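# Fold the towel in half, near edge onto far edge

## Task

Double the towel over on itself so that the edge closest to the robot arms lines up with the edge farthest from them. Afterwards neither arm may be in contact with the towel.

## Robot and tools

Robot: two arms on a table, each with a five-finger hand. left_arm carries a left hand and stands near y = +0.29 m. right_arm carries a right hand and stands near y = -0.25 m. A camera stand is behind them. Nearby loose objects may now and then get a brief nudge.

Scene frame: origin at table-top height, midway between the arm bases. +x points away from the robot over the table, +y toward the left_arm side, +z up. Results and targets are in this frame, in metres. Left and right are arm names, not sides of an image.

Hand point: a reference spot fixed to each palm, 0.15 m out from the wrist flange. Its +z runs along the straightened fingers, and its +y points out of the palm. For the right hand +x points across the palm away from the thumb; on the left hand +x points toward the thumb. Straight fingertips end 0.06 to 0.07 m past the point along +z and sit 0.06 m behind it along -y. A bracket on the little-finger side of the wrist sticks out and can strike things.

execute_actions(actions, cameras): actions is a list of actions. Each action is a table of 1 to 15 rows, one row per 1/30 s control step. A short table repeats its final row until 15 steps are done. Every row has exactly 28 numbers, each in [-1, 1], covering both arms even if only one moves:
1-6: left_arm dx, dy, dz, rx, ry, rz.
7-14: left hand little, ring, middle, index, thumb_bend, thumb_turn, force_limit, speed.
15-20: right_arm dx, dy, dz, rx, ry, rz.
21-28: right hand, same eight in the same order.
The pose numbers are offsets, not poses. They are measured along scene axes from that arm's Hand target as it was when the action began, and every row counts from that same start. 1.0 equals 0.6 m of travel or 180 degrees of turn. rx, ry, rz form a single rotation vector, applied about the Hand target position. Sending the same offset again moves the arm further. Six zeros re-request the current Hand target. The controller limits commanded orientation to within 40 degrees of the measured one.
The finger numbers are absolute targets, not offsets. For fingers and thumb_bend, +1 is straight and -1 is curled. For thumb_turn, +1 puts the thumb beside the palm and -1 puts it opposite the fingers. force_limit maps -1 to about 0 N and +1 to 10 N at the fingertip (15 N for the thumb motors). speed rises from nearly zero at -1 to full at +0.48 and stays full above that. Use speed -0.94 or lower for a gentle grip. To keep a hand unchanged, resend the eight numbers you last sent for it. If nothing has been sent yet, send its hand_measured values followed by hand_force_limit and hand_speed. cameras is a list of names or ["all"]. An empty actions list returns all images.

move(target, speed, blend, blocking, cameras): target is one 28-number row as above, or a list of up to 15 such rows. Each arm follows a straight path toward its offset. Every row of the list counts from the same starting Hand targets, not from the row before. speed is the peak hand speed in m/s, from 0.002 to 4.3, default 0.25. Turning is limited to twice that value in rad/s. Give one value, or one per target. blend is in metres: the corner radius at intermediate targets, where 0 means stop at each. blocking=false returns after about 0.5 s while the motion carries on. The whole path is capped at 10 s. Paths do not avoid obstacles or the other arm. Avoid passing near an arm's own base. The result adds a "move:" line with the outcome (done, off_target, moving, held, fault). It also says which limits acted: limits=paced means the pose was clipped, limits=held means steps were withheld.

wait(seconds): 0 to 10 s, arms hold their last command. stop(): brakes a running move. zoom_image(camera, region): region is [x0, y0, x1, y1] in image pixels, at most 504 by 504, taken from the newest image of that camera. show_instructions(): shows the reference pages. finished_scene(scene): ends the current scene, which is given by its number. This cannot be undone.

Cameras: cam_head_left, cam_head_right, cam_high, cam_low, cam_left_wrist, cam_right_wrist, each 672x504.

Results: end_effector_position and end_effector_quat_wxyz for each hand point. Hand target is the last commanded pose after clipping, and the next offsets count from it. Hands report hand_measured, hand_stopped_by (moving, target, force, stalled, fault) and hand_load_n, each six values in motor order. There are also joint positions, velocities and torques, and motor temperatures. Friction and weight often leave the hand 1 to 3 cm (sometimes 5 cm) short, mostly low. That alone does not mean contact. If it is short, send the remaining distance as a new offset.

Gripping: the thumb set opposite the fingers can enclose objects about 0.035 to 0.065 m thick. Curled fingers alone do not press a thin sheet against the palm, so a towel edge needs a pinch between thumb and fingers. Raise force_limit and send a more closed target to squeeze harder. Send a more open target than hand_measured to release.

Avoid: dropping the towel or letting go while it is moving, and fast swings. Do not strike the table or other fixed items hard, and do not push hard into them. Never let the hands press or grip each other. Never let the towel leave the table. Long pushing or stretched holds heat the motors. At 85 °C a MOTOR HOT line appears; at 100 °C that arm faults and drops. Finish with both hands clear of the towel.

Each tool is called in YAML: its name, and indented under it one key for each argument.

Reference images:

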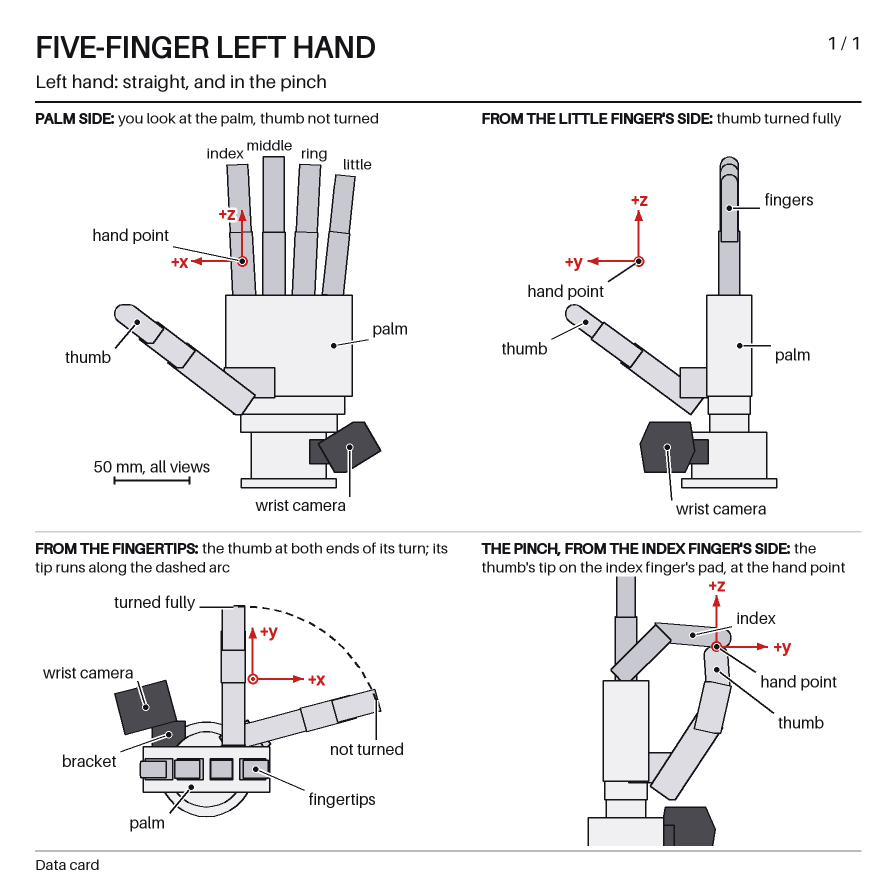

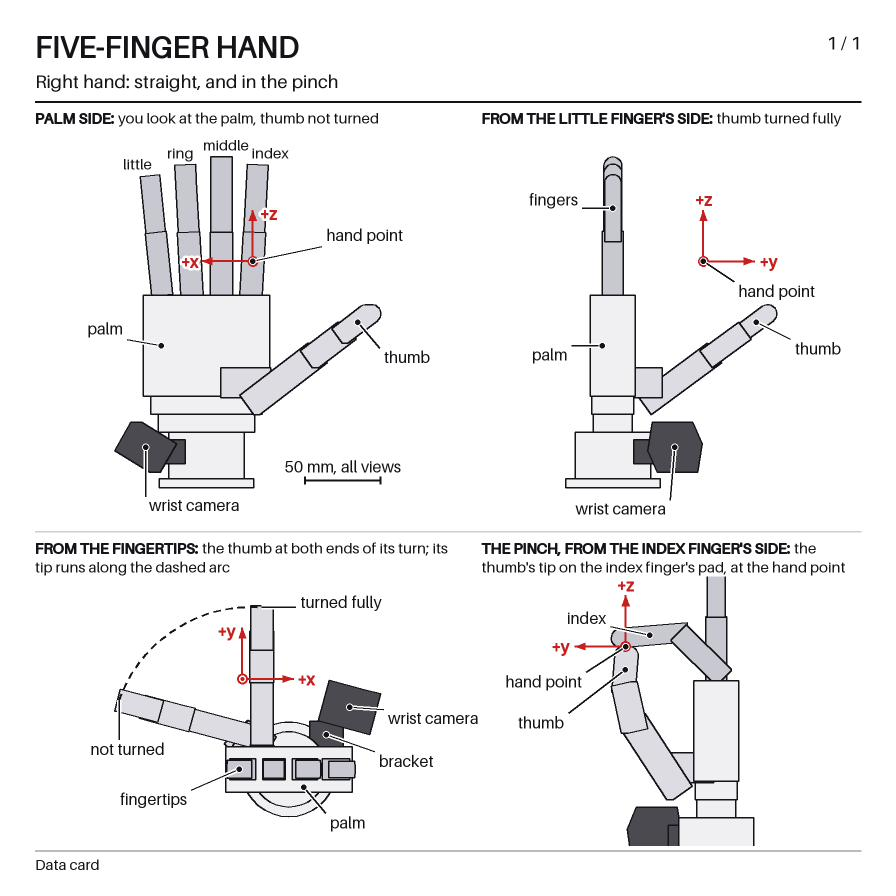

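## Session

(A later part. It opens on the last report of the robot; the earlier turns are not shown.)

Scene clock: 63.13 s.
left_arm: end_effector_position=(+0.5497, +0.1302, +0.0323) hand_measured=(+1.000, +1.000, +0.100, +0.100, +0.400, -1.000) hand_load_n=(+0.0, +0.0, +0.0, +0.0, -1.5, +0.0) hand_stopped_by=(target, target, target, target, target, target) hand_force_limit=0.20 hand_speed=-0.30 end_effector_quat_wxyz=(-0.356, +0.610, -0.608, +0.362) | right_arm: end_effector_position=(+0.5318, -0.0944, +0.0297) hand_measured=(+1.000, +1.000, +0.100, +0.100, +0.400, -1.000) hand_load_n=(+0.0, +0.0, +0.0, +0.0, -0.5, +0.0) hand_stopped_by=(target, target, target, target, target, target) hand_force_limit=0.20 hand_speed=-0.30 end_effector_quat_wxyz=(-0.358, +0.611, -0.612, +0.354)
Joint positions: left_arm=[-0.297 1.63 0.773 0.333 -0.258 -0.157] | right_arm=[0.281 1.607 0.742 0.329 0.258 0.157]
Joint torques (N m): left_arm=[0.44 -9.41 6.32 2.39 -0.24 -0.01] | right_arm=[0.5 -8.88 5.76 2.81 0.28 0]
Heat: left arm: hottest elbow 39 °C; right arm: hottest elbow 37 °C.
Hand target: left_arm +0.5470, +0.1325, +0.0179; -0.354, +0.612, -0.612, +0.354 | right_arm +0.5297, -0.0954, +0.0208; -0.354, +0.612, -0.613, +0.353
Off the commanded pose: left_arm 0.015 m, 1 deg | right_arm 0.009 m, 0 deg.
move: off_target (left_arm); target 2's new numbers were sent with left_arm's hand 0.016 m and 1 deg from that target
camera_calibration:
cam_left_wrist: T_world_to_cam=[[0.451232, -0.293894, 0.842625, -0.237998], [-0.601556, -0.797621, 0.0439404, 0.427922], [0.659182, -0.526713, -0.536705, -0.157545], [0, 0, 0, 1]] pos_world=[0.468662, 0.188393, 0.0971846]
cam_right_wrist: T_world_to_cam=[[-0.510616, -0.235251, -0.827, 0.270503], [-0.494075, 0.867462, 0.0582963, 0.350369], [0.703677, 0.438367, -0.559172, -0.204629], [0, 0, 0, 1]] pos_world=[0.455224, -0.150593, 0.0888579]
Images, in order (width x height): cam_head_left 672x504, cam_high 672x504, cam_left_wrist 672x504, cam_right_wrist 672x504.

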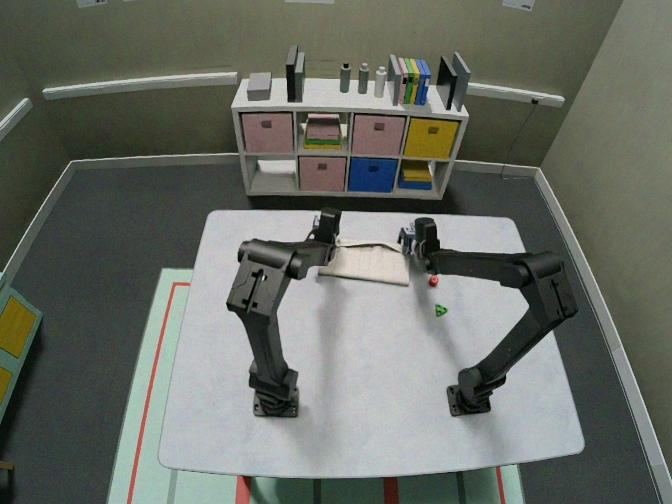

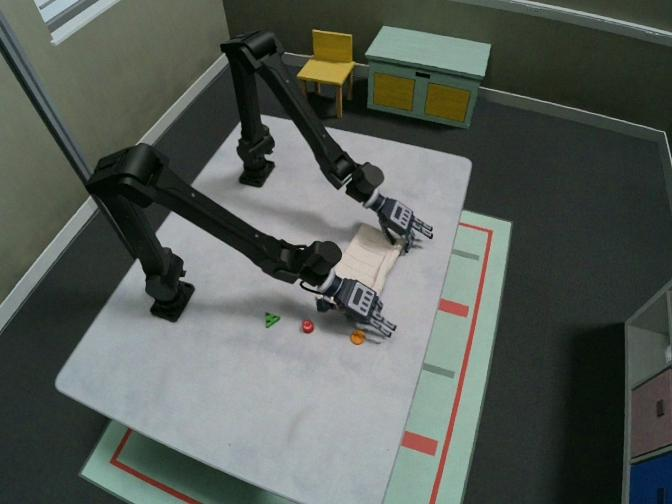

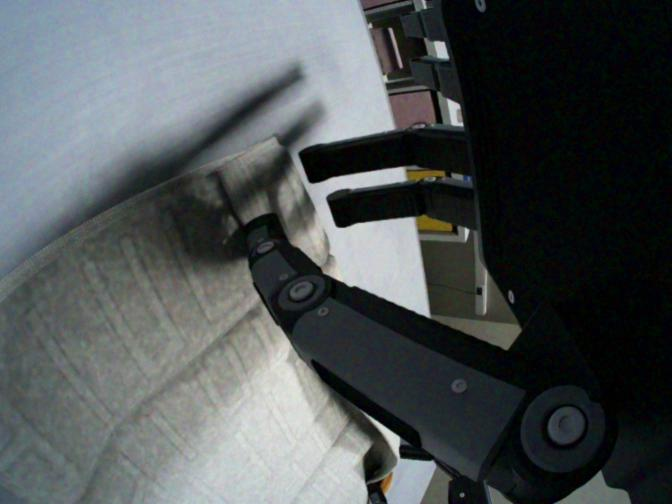

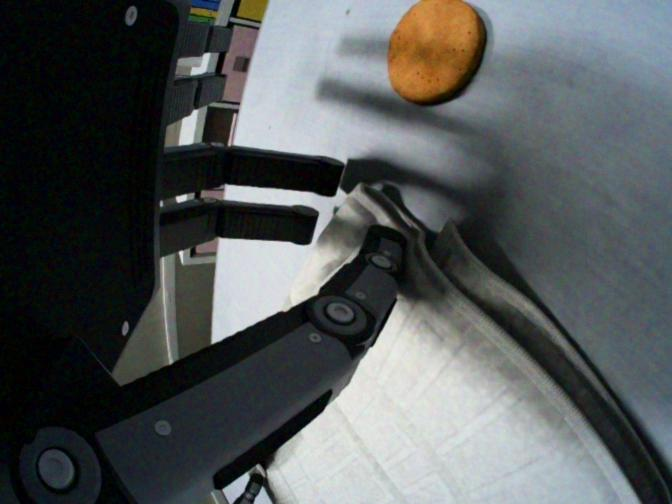

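move:
  target:
    - [0,0,0.008,0,0,0, 1,1,1,1,0.4,-1,0.2,0, 0,0,0.008,0,0,0, 1,1,1,1,0.4,-1,0.2,0]
    - [0.02,0,0.05,0,0,0, 1,1,1,1,0.4,-1,0.2,0, 0.02,0,0.05,0,0,0, 1,1,1,1,0.4,-1,0.2,0]
    - [0.04,0,0.13,0,0,0, 1,1,1,1,0.4,-1,0.2,0, 0.04,0,0.13,0,0,0, 1,1,1,1,0.4,-1,0.2,0]
  speed: 0.08
  blend: [0,0.02,0]
  cameras: ["cam_head_left","cam_high","cam_left_wrist","cam_right_wrist"]

Scene clock: 65.83 s.
left_arm: end_effector_position=(+0.5537, +0.1292, +0.0712) hand_measured=(+1.000, +1.000, +1.000, +1.000, +0.400, -1.000) hand_load_n=(+0.0, +0.0, +0.0, -0.5, +0.0, +0.0) hand_stopped_by=(target, target, target, target, target, target) hand_force_limit=0.20 hand_speed=0.00 end_effector_quat_wxyz=(-0.343, +0.616, -0.621, +0.342) | right_arm: end_effector_position=(+0.5343, -0.0944, +0.0754) hand_measured=(+1.000, +1.000, +1.000, +1.000, +0.400, -1.000) hand_load_n=(+0.0, +0.0, +0.0, +0.0, +0.0, +0.0) hand_stopped_by=(target, target, target, target, target, target) hand_force_limit=0.20 hand_speed=0.00 end_effector_quat_wxyz=(-0.341, +0.621, -0.616, +0.343)
Joint positions: left_arm=[-0.294 1.553 0.86 0.113 -0.25 -0.155] | right_arm=[0.278 1.51 0.824 0.106 0.252 0.155]
Joint torques (N m): left_arm=[1.61 -12.57 11.54 1.18 -0.05 0.07] | right_arm=[-0.5 -10.05 10.81 1.37 -0.05 -0.08]
Heat: left arm: hottest elbow 40 °C; right arm: hottest elbow 37 °C.
Hand target: left_arm +0.5710, +0.1326, +0.0958; -0.354, +0.612, -0.612, +0.353 | right_arm +0.5536, -0.0954, +0.0988; -0.354, +0.612, -0.613, +0.353
Off the commanded pose: left_arm 0.030 m, 2 deg | right_arm 0.030 m, 2 deg.
move: off_target (left_arm, right_arm); blend cut to 0.0139 m at target 2
camera_calibration:
cam_left_wrist: T_world_to_cam=[[0.495486, -0.307655, 0.812307, -0.293417], [-0.602347, -0.79549, 0.0661308, 0.426291], [0.625837, -0.522058, -0.579469, -0.118885], [0, 0, 0, 1]] pos_world=[0.476562, 0.186775, 0.141264]
cam_right_wrist: T_world_to_cam=[[-0.54546, -0.245924, -0.801246, 0.32522], [-0.493723, 0.866792, 0.0700673, 0.34778], [0.677282, 0.433812, -0.594219, -0.164569], [0, 0, 0, 1]] pos_world=[0.460561, -0.150081, 0.138423]
Images, in order (width x height): cam_head_left 672x504, cam_high 672x504, cam_left_wrist 672x504, cam_right_wrist 672x504.

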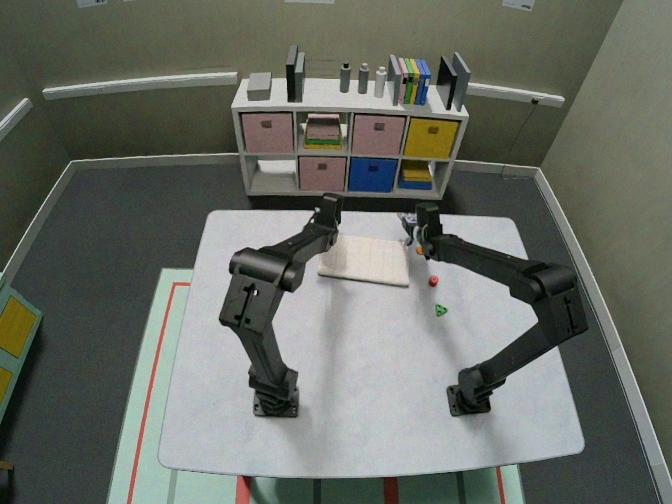

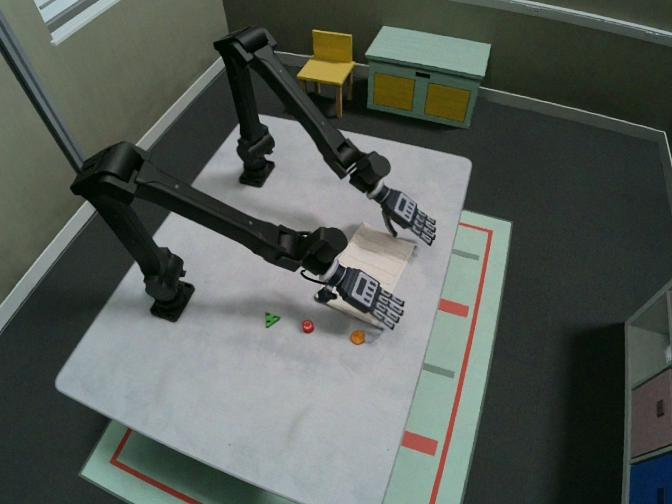

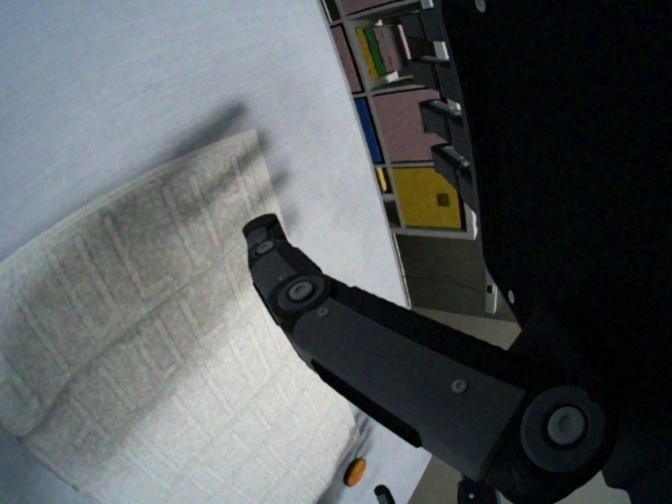

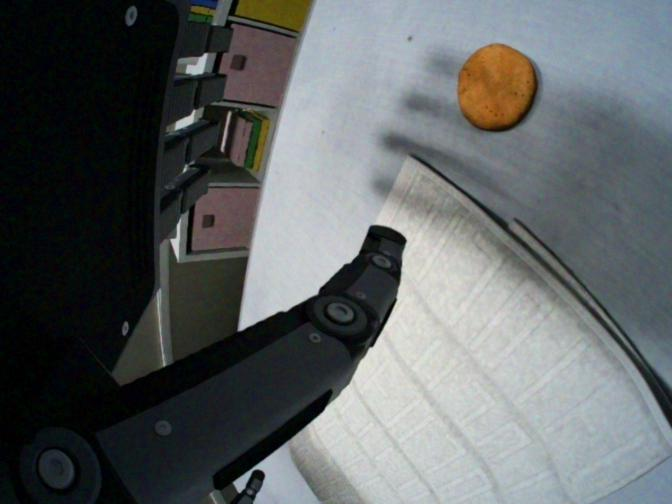

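move:
  target:
    - [0,0.1,0.15,0,0,0, 1,1,1,1,0.4,-1,0.2,0, 0,-0.15,0.15,0,0,0, 1,1,1,1,0.4,-1,0.2,0]
    - [-0.2,0.2,0.2,0,0,0, 1,1,1,1,0.4,-1,0.2,0, -0.2,-0.25,0.2,0,0,0, 1,1,1,1,0.4,-1,0.2,0]
  speed: 0.25
  blend: [0.04,0]
  cameras: ["all"]

Scene clock: 68.60 s.
left_arm: end_effector_position=(+0.4537, +0.2465, +0.2132) hand_measured=(+1.000, +1.000, +1.000, +1.000, +0.400, -1.000) hand_load_n=(+0.0, +0.0, +0.0, +0.0, +0.0, +0.0) hand_stopped_by=(target, target, target, target, target, target) hand_force_limit=0.20 hand_speed=0.00 end_effector_quat_wxyz=(-0.351, +0.612, -0.612, +0.357) | right_arm: end_effector_position=(+0.4375, -0.2405, +0.2211) hand_measured=(+1.000, +1.000, +1.000, +1.000, +0.400, -1.000) hand_load_n=(+0.0, +0.0, +0.0, +0.0, +0.0, +0.0) hand_stopped_by=(target, target, target, target, target, target) hand_force_limit=0.20 hand_speed=0.00 end_effector_quat_wxyz=(-0.359, +0.611, -0.610, +0.354)
Joint positions: left_arm=[-0.028 1.009 0.776 -0.288 -0.021 -0.021] | right_arm=[-0.097 0.969 0.769 -0.315 -0.072 -0.034]
Joint torques (N m): left_arm=[1.61 -6.3 9.76 1.33 0.1 0.1] | right_arm=[-0.5 -4.66 8.88 1.55 -0.22 -0.1]
Heat: left arm: hottest elbow 40 °C; right arm: hottest elbow 37 °C.
Hand target: left_arm +0.4510, +0.2527, +0.2157; -0.354, +0.612, -0.612, +0.353 | right_arm +0.4336, -0.2454, +0.2187; -0.354, +0.612, -0.613, +0.353
Off the commanded pose: left_arm 0.007 m, 1 deg | right_arm 0.007 m, 1 deg.
move: done
camera_calibration:
cam_left_wrist: T_world_to_cam=[[0.463931, -0.296485, 0.834784, -0.316421], [-0.603382, -0.795708, 0.0527229, 0.453391], [0.648613, -0.528153, -0.548047, 0.0716491], [0, 0, 0, 1]] pos_world=[0.373893, 0.304795, 0.279506]
cam_right_wrist: T_world_to_cam=[[-0.507262, -0.23612, -0.828814, 0.344988], [-0.496491, 0.866161, 0.0571088, 0.420226], [0.704402, 0.440468, -0.556602, 0.0323899], [0, 0, 0, 1]] pos_world=[0.360822, -0.296791, 0.279961]

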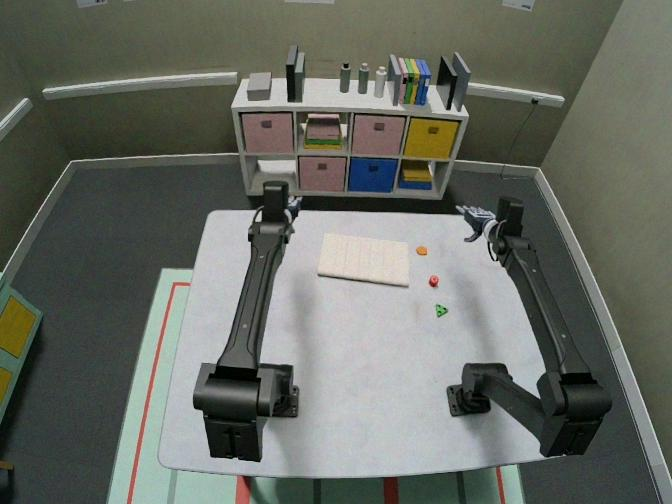

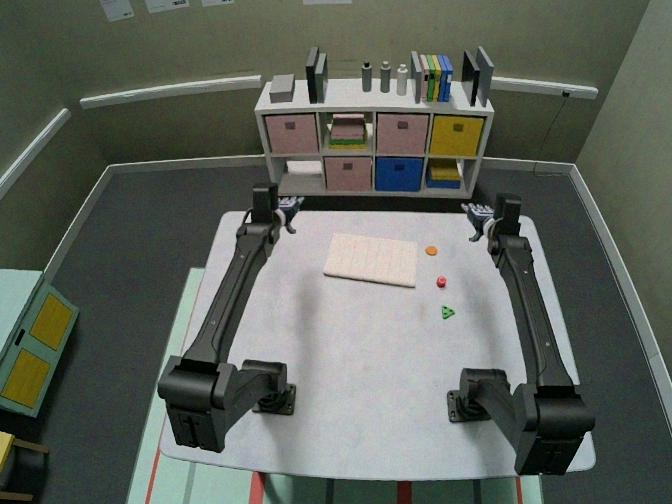

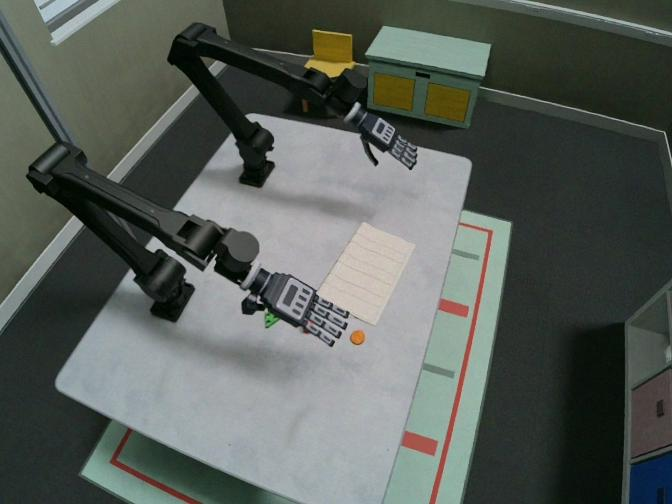

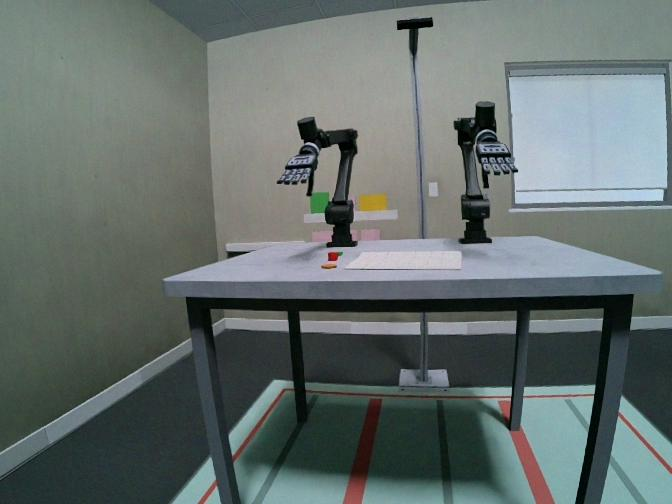

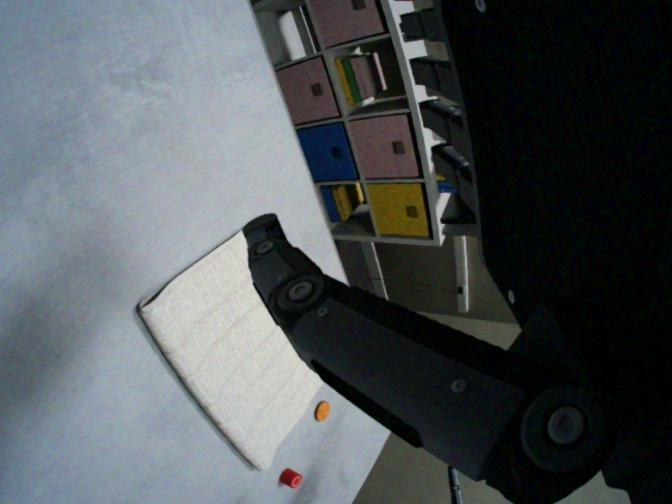

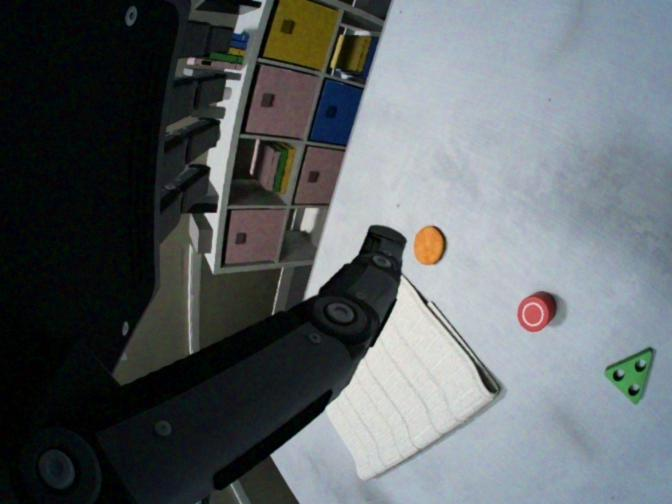

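zoom_image:
  camera: "cam_right_wrist"
  region: [320, 240, 540, 490]

zoom_image:
  camera: "cam_high"
  region: [300, 200, 440, 350]

zoom_image:
  camera: "cam_low"
  region: [320, 220, 480, 290]

zoom_image:
  camera: "cam_head_right"
  region: [300, 210, 450, 310]

Scaled by 2.016 from the camera's 672x504 image, which has a finer 960x720 frame.

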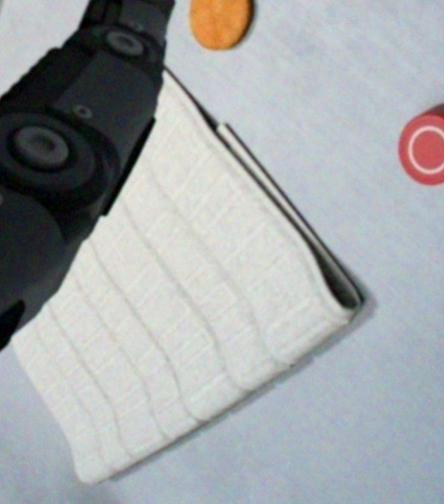

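Scaled by 3.360.

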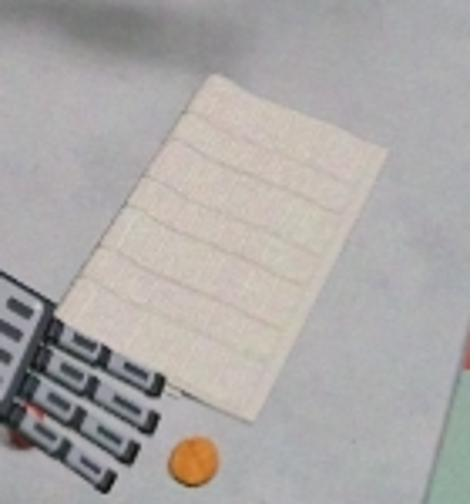

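Scaled by 3.150.

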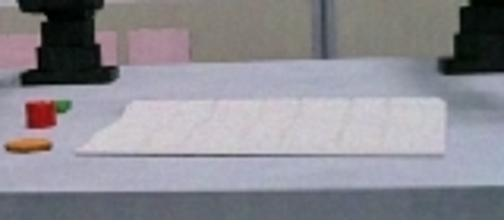

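Scaled by 3.360.

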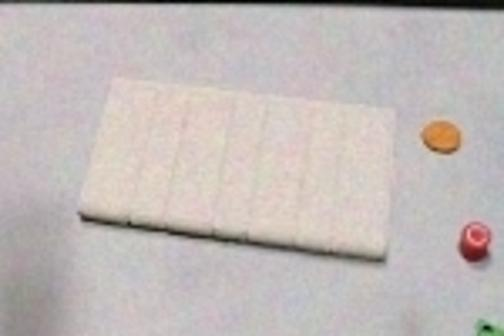

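move:
  target:
    - [0.19,-0.21,-0.15,0,0,0, 1,1,0,0,0.6,-1,0,-0.2, 0.185,0.235,-0.15,0,0,0, 1,1,0,0,0.6,-1,0,-0.2]
    - [0.19,-0.215,-0.24,0,0,0, 1,1,0,0,0.6,-1,0,-0.2, 0.185,0.24,-0.245,0,0,0, 1,1,0,0,0.6,-1,0,-0.2]
  speed: 0.15
  cameras: ["cam_head_left","cam_high","cam_left_wrist","cam_right_wrist"]

Scene clock: 75.27 s.
left_arm: end_effector_position=(+0.5611, +0.1326, +0.0710) hand_measured=(+1.000, +1.000, +0.000, +0.000, +0.600, -1.000) hand_load_n=(+0.0, +0.0, +0.0, +0.0, +0.0, +0.0) hand_stopped_by=(target, target, target, target, target, target) hand_force_limit=0.00 hand_speed=-0.20 end_effector_quat_wxyz=(-0.354, +0.614, -0.616, +0.343) | right_arm: end_effector_position=(+0.5429, -0.1086, +0.0728) hand_measured=(+1.000, +1.000, +0.000, +0.000, +0.600, -1.000) hand_load_n=(+0.0, -0.5, +0.0, +0.0, +0.0, +0.0) hand_stopped_by=(target, target, target, target, target, target) hand_force_limit=0.00 hand_speed=-0.20 end_effector_quat_wxyz=(-0.348, +0.614, -0.615, +0.353)
Joint positions: left_arm=[-0.291 1.568 0.864 0.143 -0.265 -0.145] | right_arm=[0.246 1.525 0.814 0.16 0.236 0.136]
Joint torques (N m): left_arm=[-0.73 -10.4 8.24 2.77 -0.24 -0.18] | right_arm=[1.32 -9.05 7.21 2.95 0.31 0.08]
Heat: left arm: hottest elbow 41 °C; right arm: hottest elbow 37 °C.
Hand target: left_arm +0.5650, +0.1236, +0.0719; -0.354, +0.612, -0.612, +0.353 | right_arm +0.5446, -0.1013, +0.0717; -0.354, +0.612, -0.613, +0.353
Off the commanded pose: left_arm 0.010 m, 1 deg | right_arm 0.007 m, 1 deg.
move: done
camera_calibration:
cam_left_wrist: T_world_to_cam=[[0.481417, -0.311147, 0.819405, -0.288111], [-0.595079, -0.802411, 0.044927, 0.431914], [0.64352, -0.509239, -0.571451, -0.13409], [0, 0, 0, 1]] pos_world=[0.482014, 0.188644, 0.140049]
cam_right_wrist: T_world_to_cam=[[-0.526767, -0.241139, -0.815088, 0.315668], [-0.487378, 0.871315, 0.0572046, 0.362505], [0.696405, 0.42739, -0.576506, -0.178169], [0, 0, 0, 1]] pos_world=[0.467038, -0.163589, 0.133845]
Images, in order (width x height): cam_head_left 672x504, cam_high 672x504, cam_left_wrist 672x504, cam_right_wrist 672x504.

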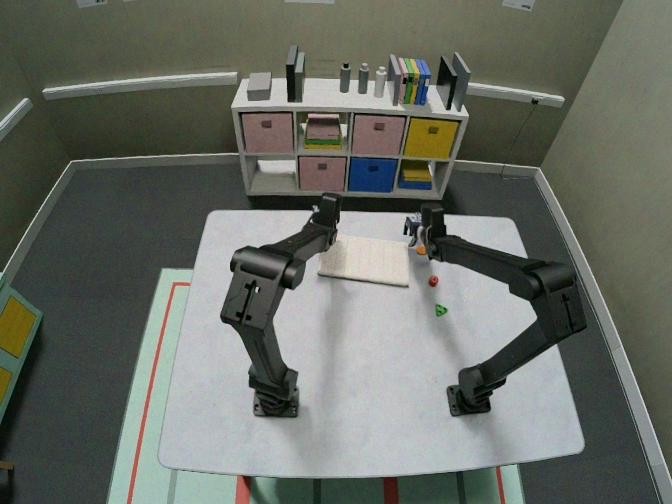

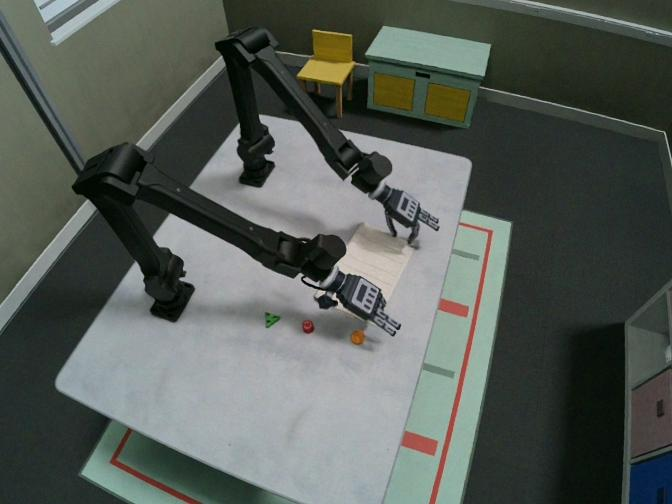

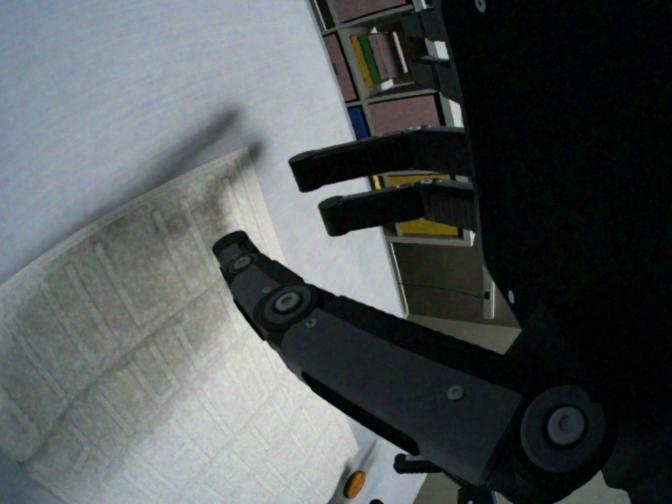

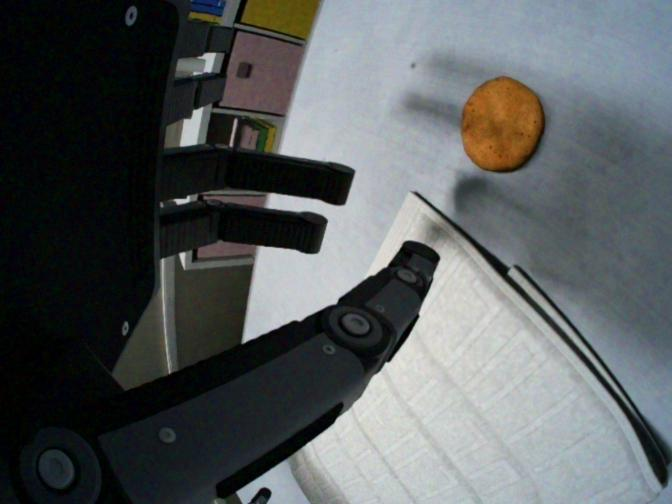

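zoom_image:
  camera: "cam_left_wrist"
  region: [80, 120, 300, 290]

Scaled by 2.291 from the camera's 672x504 image, which has a finer 960x720 frame.

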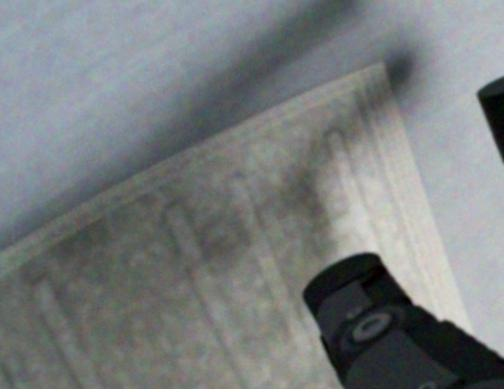

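move:
  target:
    - [0.003,0,-0.08,0,0,0, 1,1,0,0,0.6,-1,0,-0.2, 0.003,0,-0.08,0,0,0, 1,1,0,0,0.6,-1,0,-0.2]
    - [0.003,0,-0.09,0,0,0, 1,1,-0.4,-0.4,0.3,-1,0,-0.5, 0.003,0,-0.09,0,0,0, 1,1,-0.4,-0.4,0.3,-1,0,-0.5]
  speed: 0.08
  cameras: ["cam_left_wrist","cam_right_wrist"]

Scene clock: 78.70 s.
left_arm: end_effector_position=(+0.5689, +0.1302, +0.0278) hand_measured=(+1.000, +1.000, -0.392, -0.400, +0.394, -1.000) hand_load_n=(+0.0, +0.0, +18.5, +0.0, +8.0, +0.5) hand_stopped_by=(target, target, force, target, force, target) hand_force_limit=0.00 hand_speed=-0.50 end_effector_quat_wxyz=(-0.359, +0.612, -0.610, +0.353) | right_arm: end_effector_position=(+0.5497, -0.1068, +0.0261) hand_measured=(+1.000, +1.000, -0.362, -0.400, +0.418, -1.000) hand_load_n=(+0.0, +0.0, +8.0, +0.0, +9.5, +2.0) hand_stopped_by=(target, target, force, target, force, target) hand_force_limit=0.00 hand_speed=-0.50 end_effector_quat_wxyz=(-0.354, +0.610, -0.613, +0.357)
Joint positions: left_arm=[-0.291 1.677 0.833 0.308 -0.265 -0.147] | right_arm=[0.246 1.645 0.78 0.33 0.237 0.136]
Joint torques (N m): left_arm=[-0.62 -10.81 6.74 2.58 -0.18 -0.16] | right_arm=[1.26 -9.17 5.78 2.82 0.25 0.07]
Heat: left arm: hottest elbow 40 °C; right arm: hottest elbow 37 °C.
Hand target: left_arm +0.5668, +0.1236, +0.0177; -0.354, +0.612, -0.612, +0.353 | right_arm +0.5463, -0.1014, +0.0175; -0.354, +0.612, -0.613, +0.353
Off the commanded pose: left_arm 0.012 m, 1 deg | right_arm 0.011 m, 0 deg.
move: off_target (left_arm, right_arm); target 2's new numbers were sent with left_arm's hand 0.016 m and 1 deg from that target
camera_calibration:
cam_left_wrist: T_world_to_cam=[[0.462724, -0.303636, 0.832882, -0.247856], [-0.595043, -0.802799, 0.0379193, 0.436769], [0.657123, -0.513146, -0.552151, -0.172705], [0, 0, 0, 1]] pos_world=[0.488073, 0.186757, 0.0945136]
cam_right_wrist: T_world_to_cam=[[-0.513591, -0.237505, -0.82451, 0.275072], [-0.488, 0.871232, 0.0530139, 0.367325], [0.705748, 0.429588, -0.563359, -0.215792], [0, 0, 0, 1]] pos_world=[0.472824, -0.161993, 0.0857579]
Images, in order (width x height): cam_left_wrist 672x504, cam_right_wrist 672x504.

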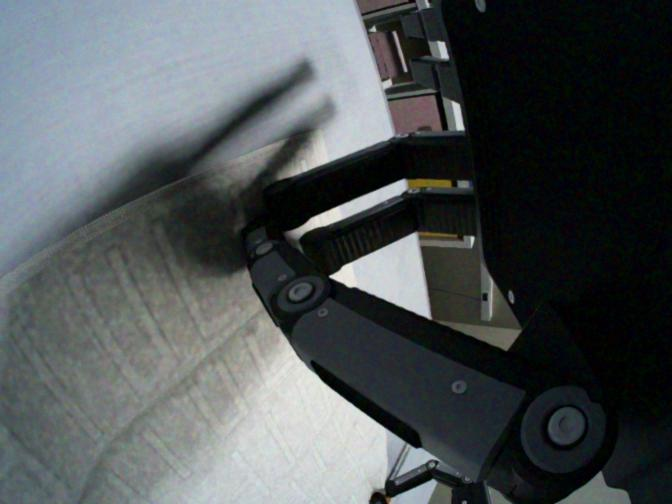

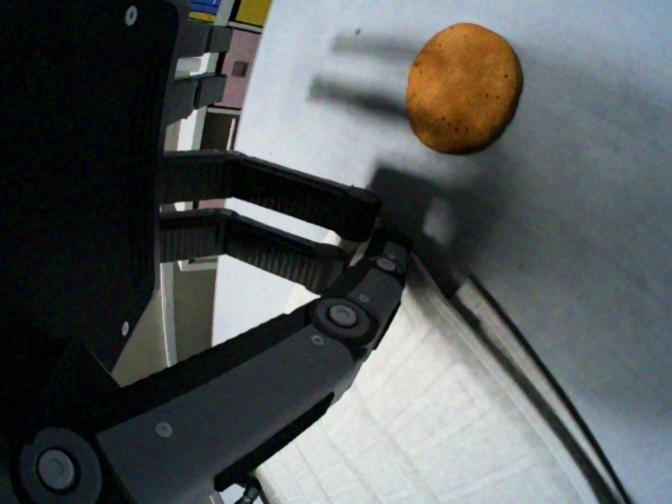

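zoom_image:
  camera: "cam_left_wrist"
  region: [200, 110, 420, 330]

zoom_image:
  camera: "cam_right_wrist"
  region: [260, 160, 480, 380]

Scaled by 2.291 from the camera's 672x504 image, which has a finer 960x720 frame.

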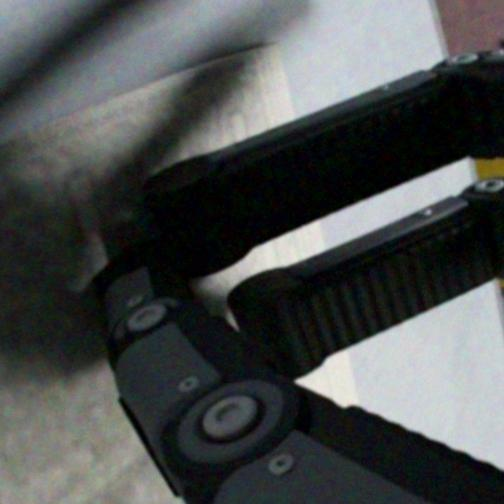

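Scaled by 2.291 from the camera's 672x504 image, which has a finer 960x720 frame.

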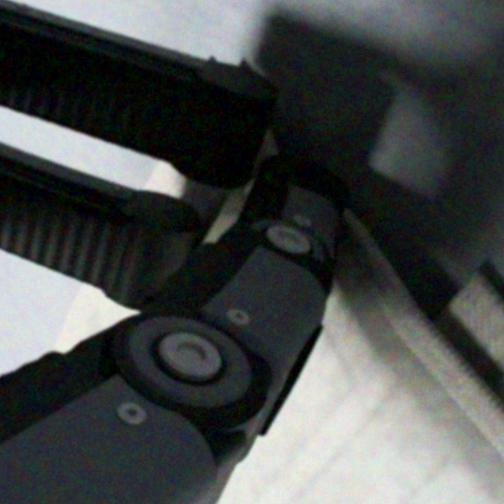

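move:
  target:
    - [0,0,-0.02,0,0,0, 1,1,-0.4,-0.4,0.3,-1,0,-0.5, 0,0,-0.02,0,0,0, 1,1,-0.4,-0.4,0.3,-1,0,-0.5]
    - [-0.06,0.007,-0.025,0,0,0, 1,1,-0.4,-0.4,0.3,-1,0,-0.5, -0.08,0.007,-0.025,0,0,0, 1,1,-0.4,-0.4,0.3,-1,0,-0.5]
  speed: 0.05
  cameras: ["all"]

Scene clock: 81.77 s.
left_arm: end_effector_position=(+0.5497, +0.1316, +0.0264) hand_measured=(+1.000, +1.000, -0.392, -0.400, +0.394, -1.000) hand_load_n=(+0.0, +0.0, +19.0, +0.0, +6.0, +0.5) hand_stopped_by=(target, target, force, target, force, target) hand_force_limit=0.00 hand_speed=-0.50 end_effector_quat_wxyz=(-0.368, +0.610, -0.595, +0.371) | right_arm: end_effector_position=(+0.5156, -0.1010, +0.0234) hand_measured=(+1.000, +1.000, -0.362, -0.400, +0.418, -1.000) hand_load_n=(+0.0, +0.0, +8.5, +0.0, +6.0, +1.5) hand_stopped_by=(target, target, force, target, force, target) hand_force_limit=0.00 hand_speed=-0.50 end_effector_quat_wxyz=(-0.369, +0.597, -0.611, +0.365)
Joint positions: left_arm=[-0.302 1.65 0.746 0.413 -0.279 -0.163] | right_arm=[0.285 1.594 0.665 0.429 0.276 0.164]
Joint torques (N m): left_arm=[-0.91 -9.93 4.27 1.28 -0.12 -0.08] | right_arm=[1.61 -8.18 4.14 1.84 0.19 0.01]
Heat: left arm: hottest elbow 40 °C; right arm: hottest elbow 36 °C.
Hand target: left_arm +0.5308, +0.1276, +0.0029; -0.354, +0.612, -0.612, +0.354 | right_arm +0.4984, -0.0973, +0.0027; -0.354, +0.612, -0.613, +0.353
Off the commanded pose: left_arm 0.031 m, 3 deg | right_arm 0.027 m, 3 deg.
move: off_target (left_arm, right_arm)
camera_calibration:
cam_left_wrist: T_world_to_cam=[[0.426553, -0.282207, 0.859309, -0.221001], [-0.589287, -0.807461, 0.0273373, 0.424189], [0.686144, -0.51804, -0.510726, -0.176566], [0, 0, 0, 1]] pos_world=[0.465388, 0.18868, 0.0881354]
cam_right_wrist: T_world_to_cam=[[-0.482989, -0.220106, -0.847511, 0.24315], [-0.482099, 0.874825, 0.0475441, 0.343128], [0.73096, 0.431548, -0.528644, -0.209352], [0, 0, 0, 1]] pos_world=[0.435888, -0.156313, 0.0790863]

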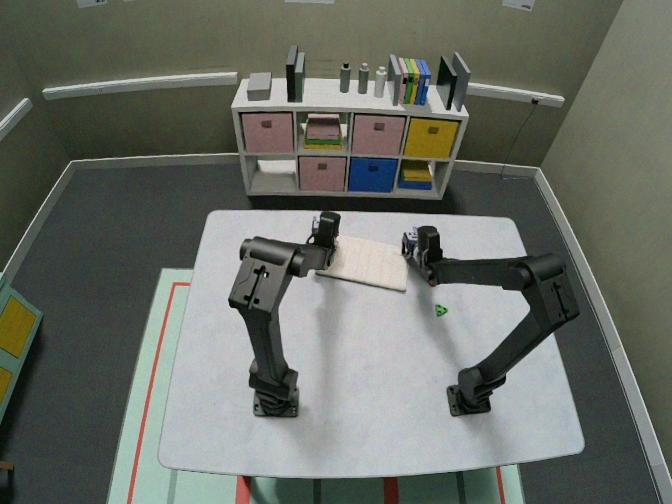

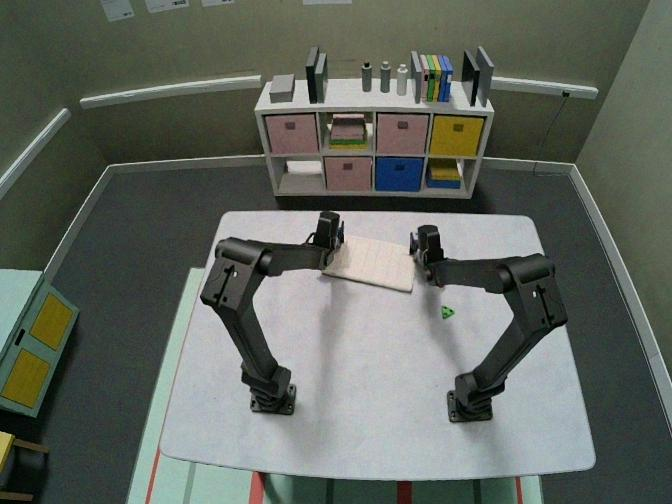

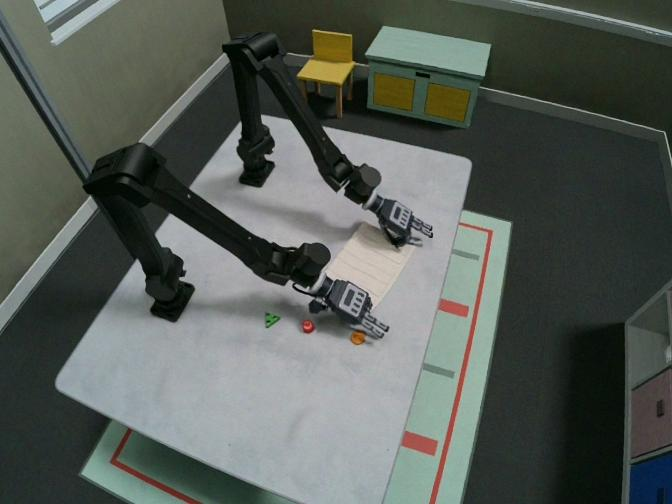

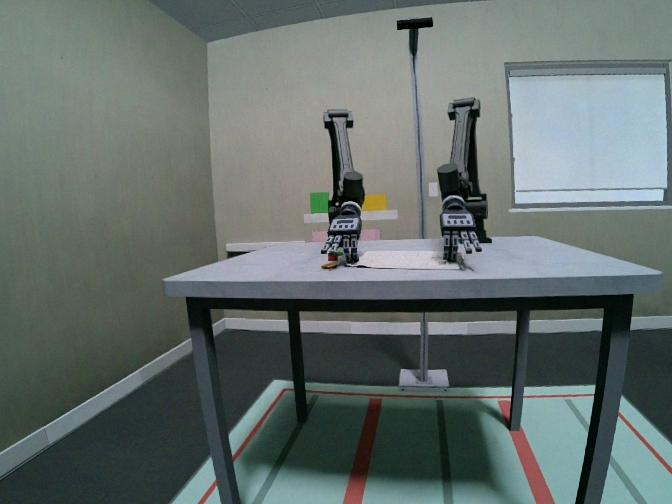

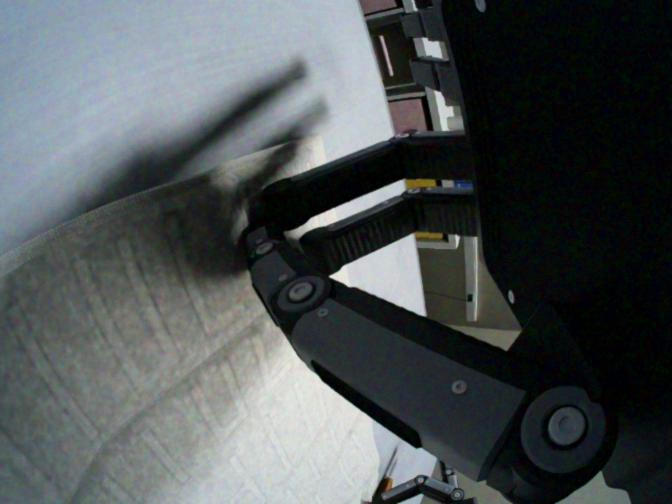

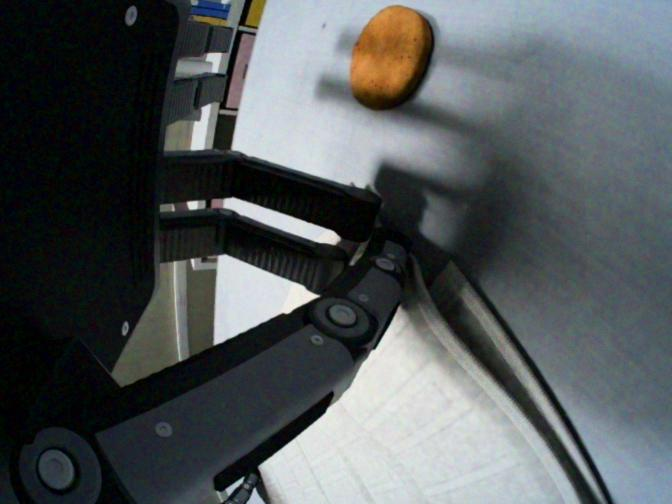

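move:
  target:
    - [0.03,0,0.04,0,0,0, 1,1,0,0,0.6,-1,0,-0.2, 0.03,0,0.04,0,0,0, 1,1,0,0,0.6,-1,0,-0.2]
    - [0.05,0,0.14,0,0,0, 1,1,0,0,0.6,-1,0,-0.2, 0.06,0,0.14,0,0,0, 1,1,0,0,0.6,-1,0,-0.2]
  speed: 0.1
  cameras: ["cam_high","cam_left_wrist","cam_right_wrist"]

Scene clock: 84.87 s.
left_arm: end_effector_position=(+0.5457, +0.1297, +0.0647) hand_measured=(+1.000, +1.000, +0.000, +0.000, +0.598, -1.000) hand_load_n=(+0.0, -0.5, -0.5, +0.0, +0.0, +0.0) hand_stopped_by=(target, target, target, target, target, target) hand_force_limit=0.00 hand_speed=-0.20 end_effector_quat_wxyz=(-0.346, +0.618, -0.618, +0.342) | right_arm: end_effector_position=(+0.5167, -0.0973, +0.0675) hand_measured=(+1.000, +1.000, +0.000, +0.000, +0.600, -1.000) hand_load_n=(+0.0, -0.5, +0.0, +0.0, +0.0, +0.0) hand_stopped_by=(target, target, target, target, target, target) hand_force_limit=0.00 hand_speed=-0.20 end_effector_quat_wxyz=(-0.344, +0.619, -0.616, +0.345)
Joint positions: left_arm=[-0.302 1.548 0.829 0.14 -0.264 -0.163] | right_arm=[0.285 1.484 0.762 0.147 0.259 0.16]
Joint torques (N m): left_arm=[0.79 -12.04 11.19 1.28 -0.05 0.06] | right_arm=[-0.38 -9.17 10.36 1.32 -0.05 -0.08]
Heat: left arm: hottest elbow 40 °C; right arm: hottest elbow 36 °C.
Hand target: left_arm +0.5607, +0.1277, +0.0867; -0.354, +0.612, -0.612, +0.353 | right_arm +0.5343, -0.0973, +0.0865; -0.354, +0.612, -0.613, +0.353
Off the commanded pose: left_arm 0.027 m, 2 deg | right_arm 0.026 m, 2 deg.
move: off_target (left_arm, right_arm)
camera_calibration:
cam_left_wrist: T_world_to_cam=[[0.494777, -0.303467, 0.814312, -0.284355], [-0.595645, -0.800733, 0.0635088, 0.419519], [0.632773, -0.516464, -0.576943, -0.122111], [0, 0, 0, 1]] pos_world=[0.467846, 0.186564, 0.134459]
cam_right_wrist: T_world_to_cam=[[-0.540641, -0.243133, -0.805353, 0.306623], [-0.492274, 0.867741, 0.0685003, 0.341524], [0.682183, 0.433488, -0.588825, -0.158988], [0, 0, 0, 1]] pos_world=[0.442356, -0.152885, 0.129929]
Images, in order (width x height): cam_high 672x504, cam_left_wrist 672x504, cam_right_wrist 672x504.

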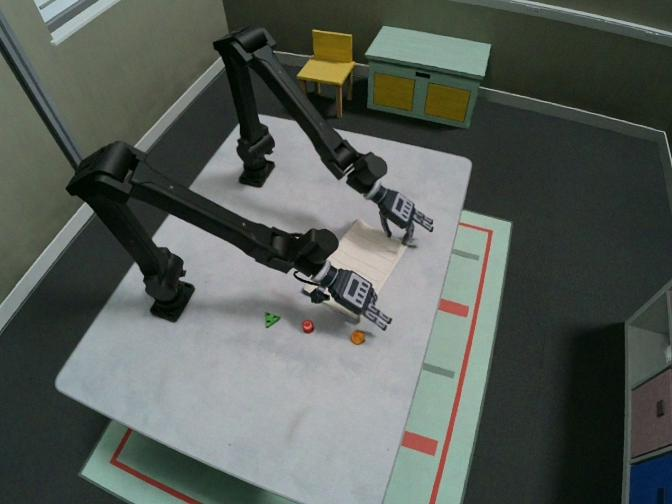

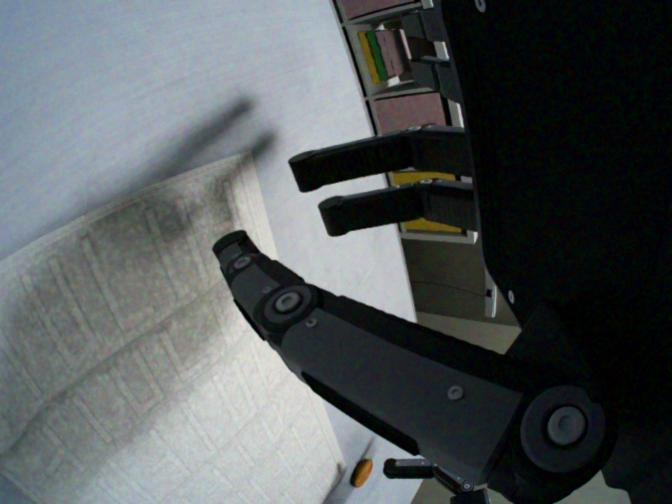

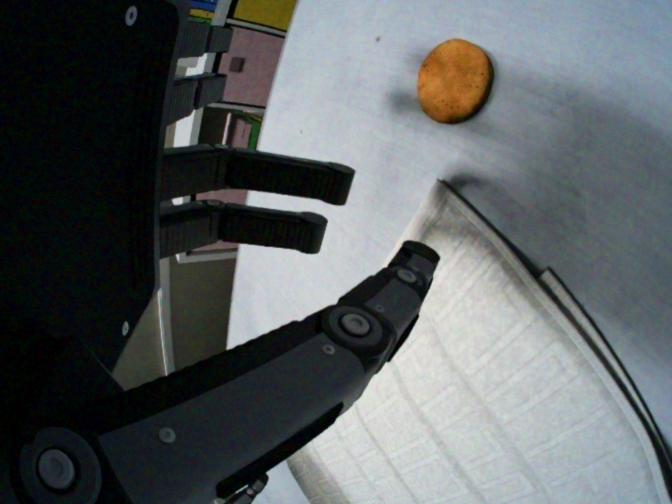

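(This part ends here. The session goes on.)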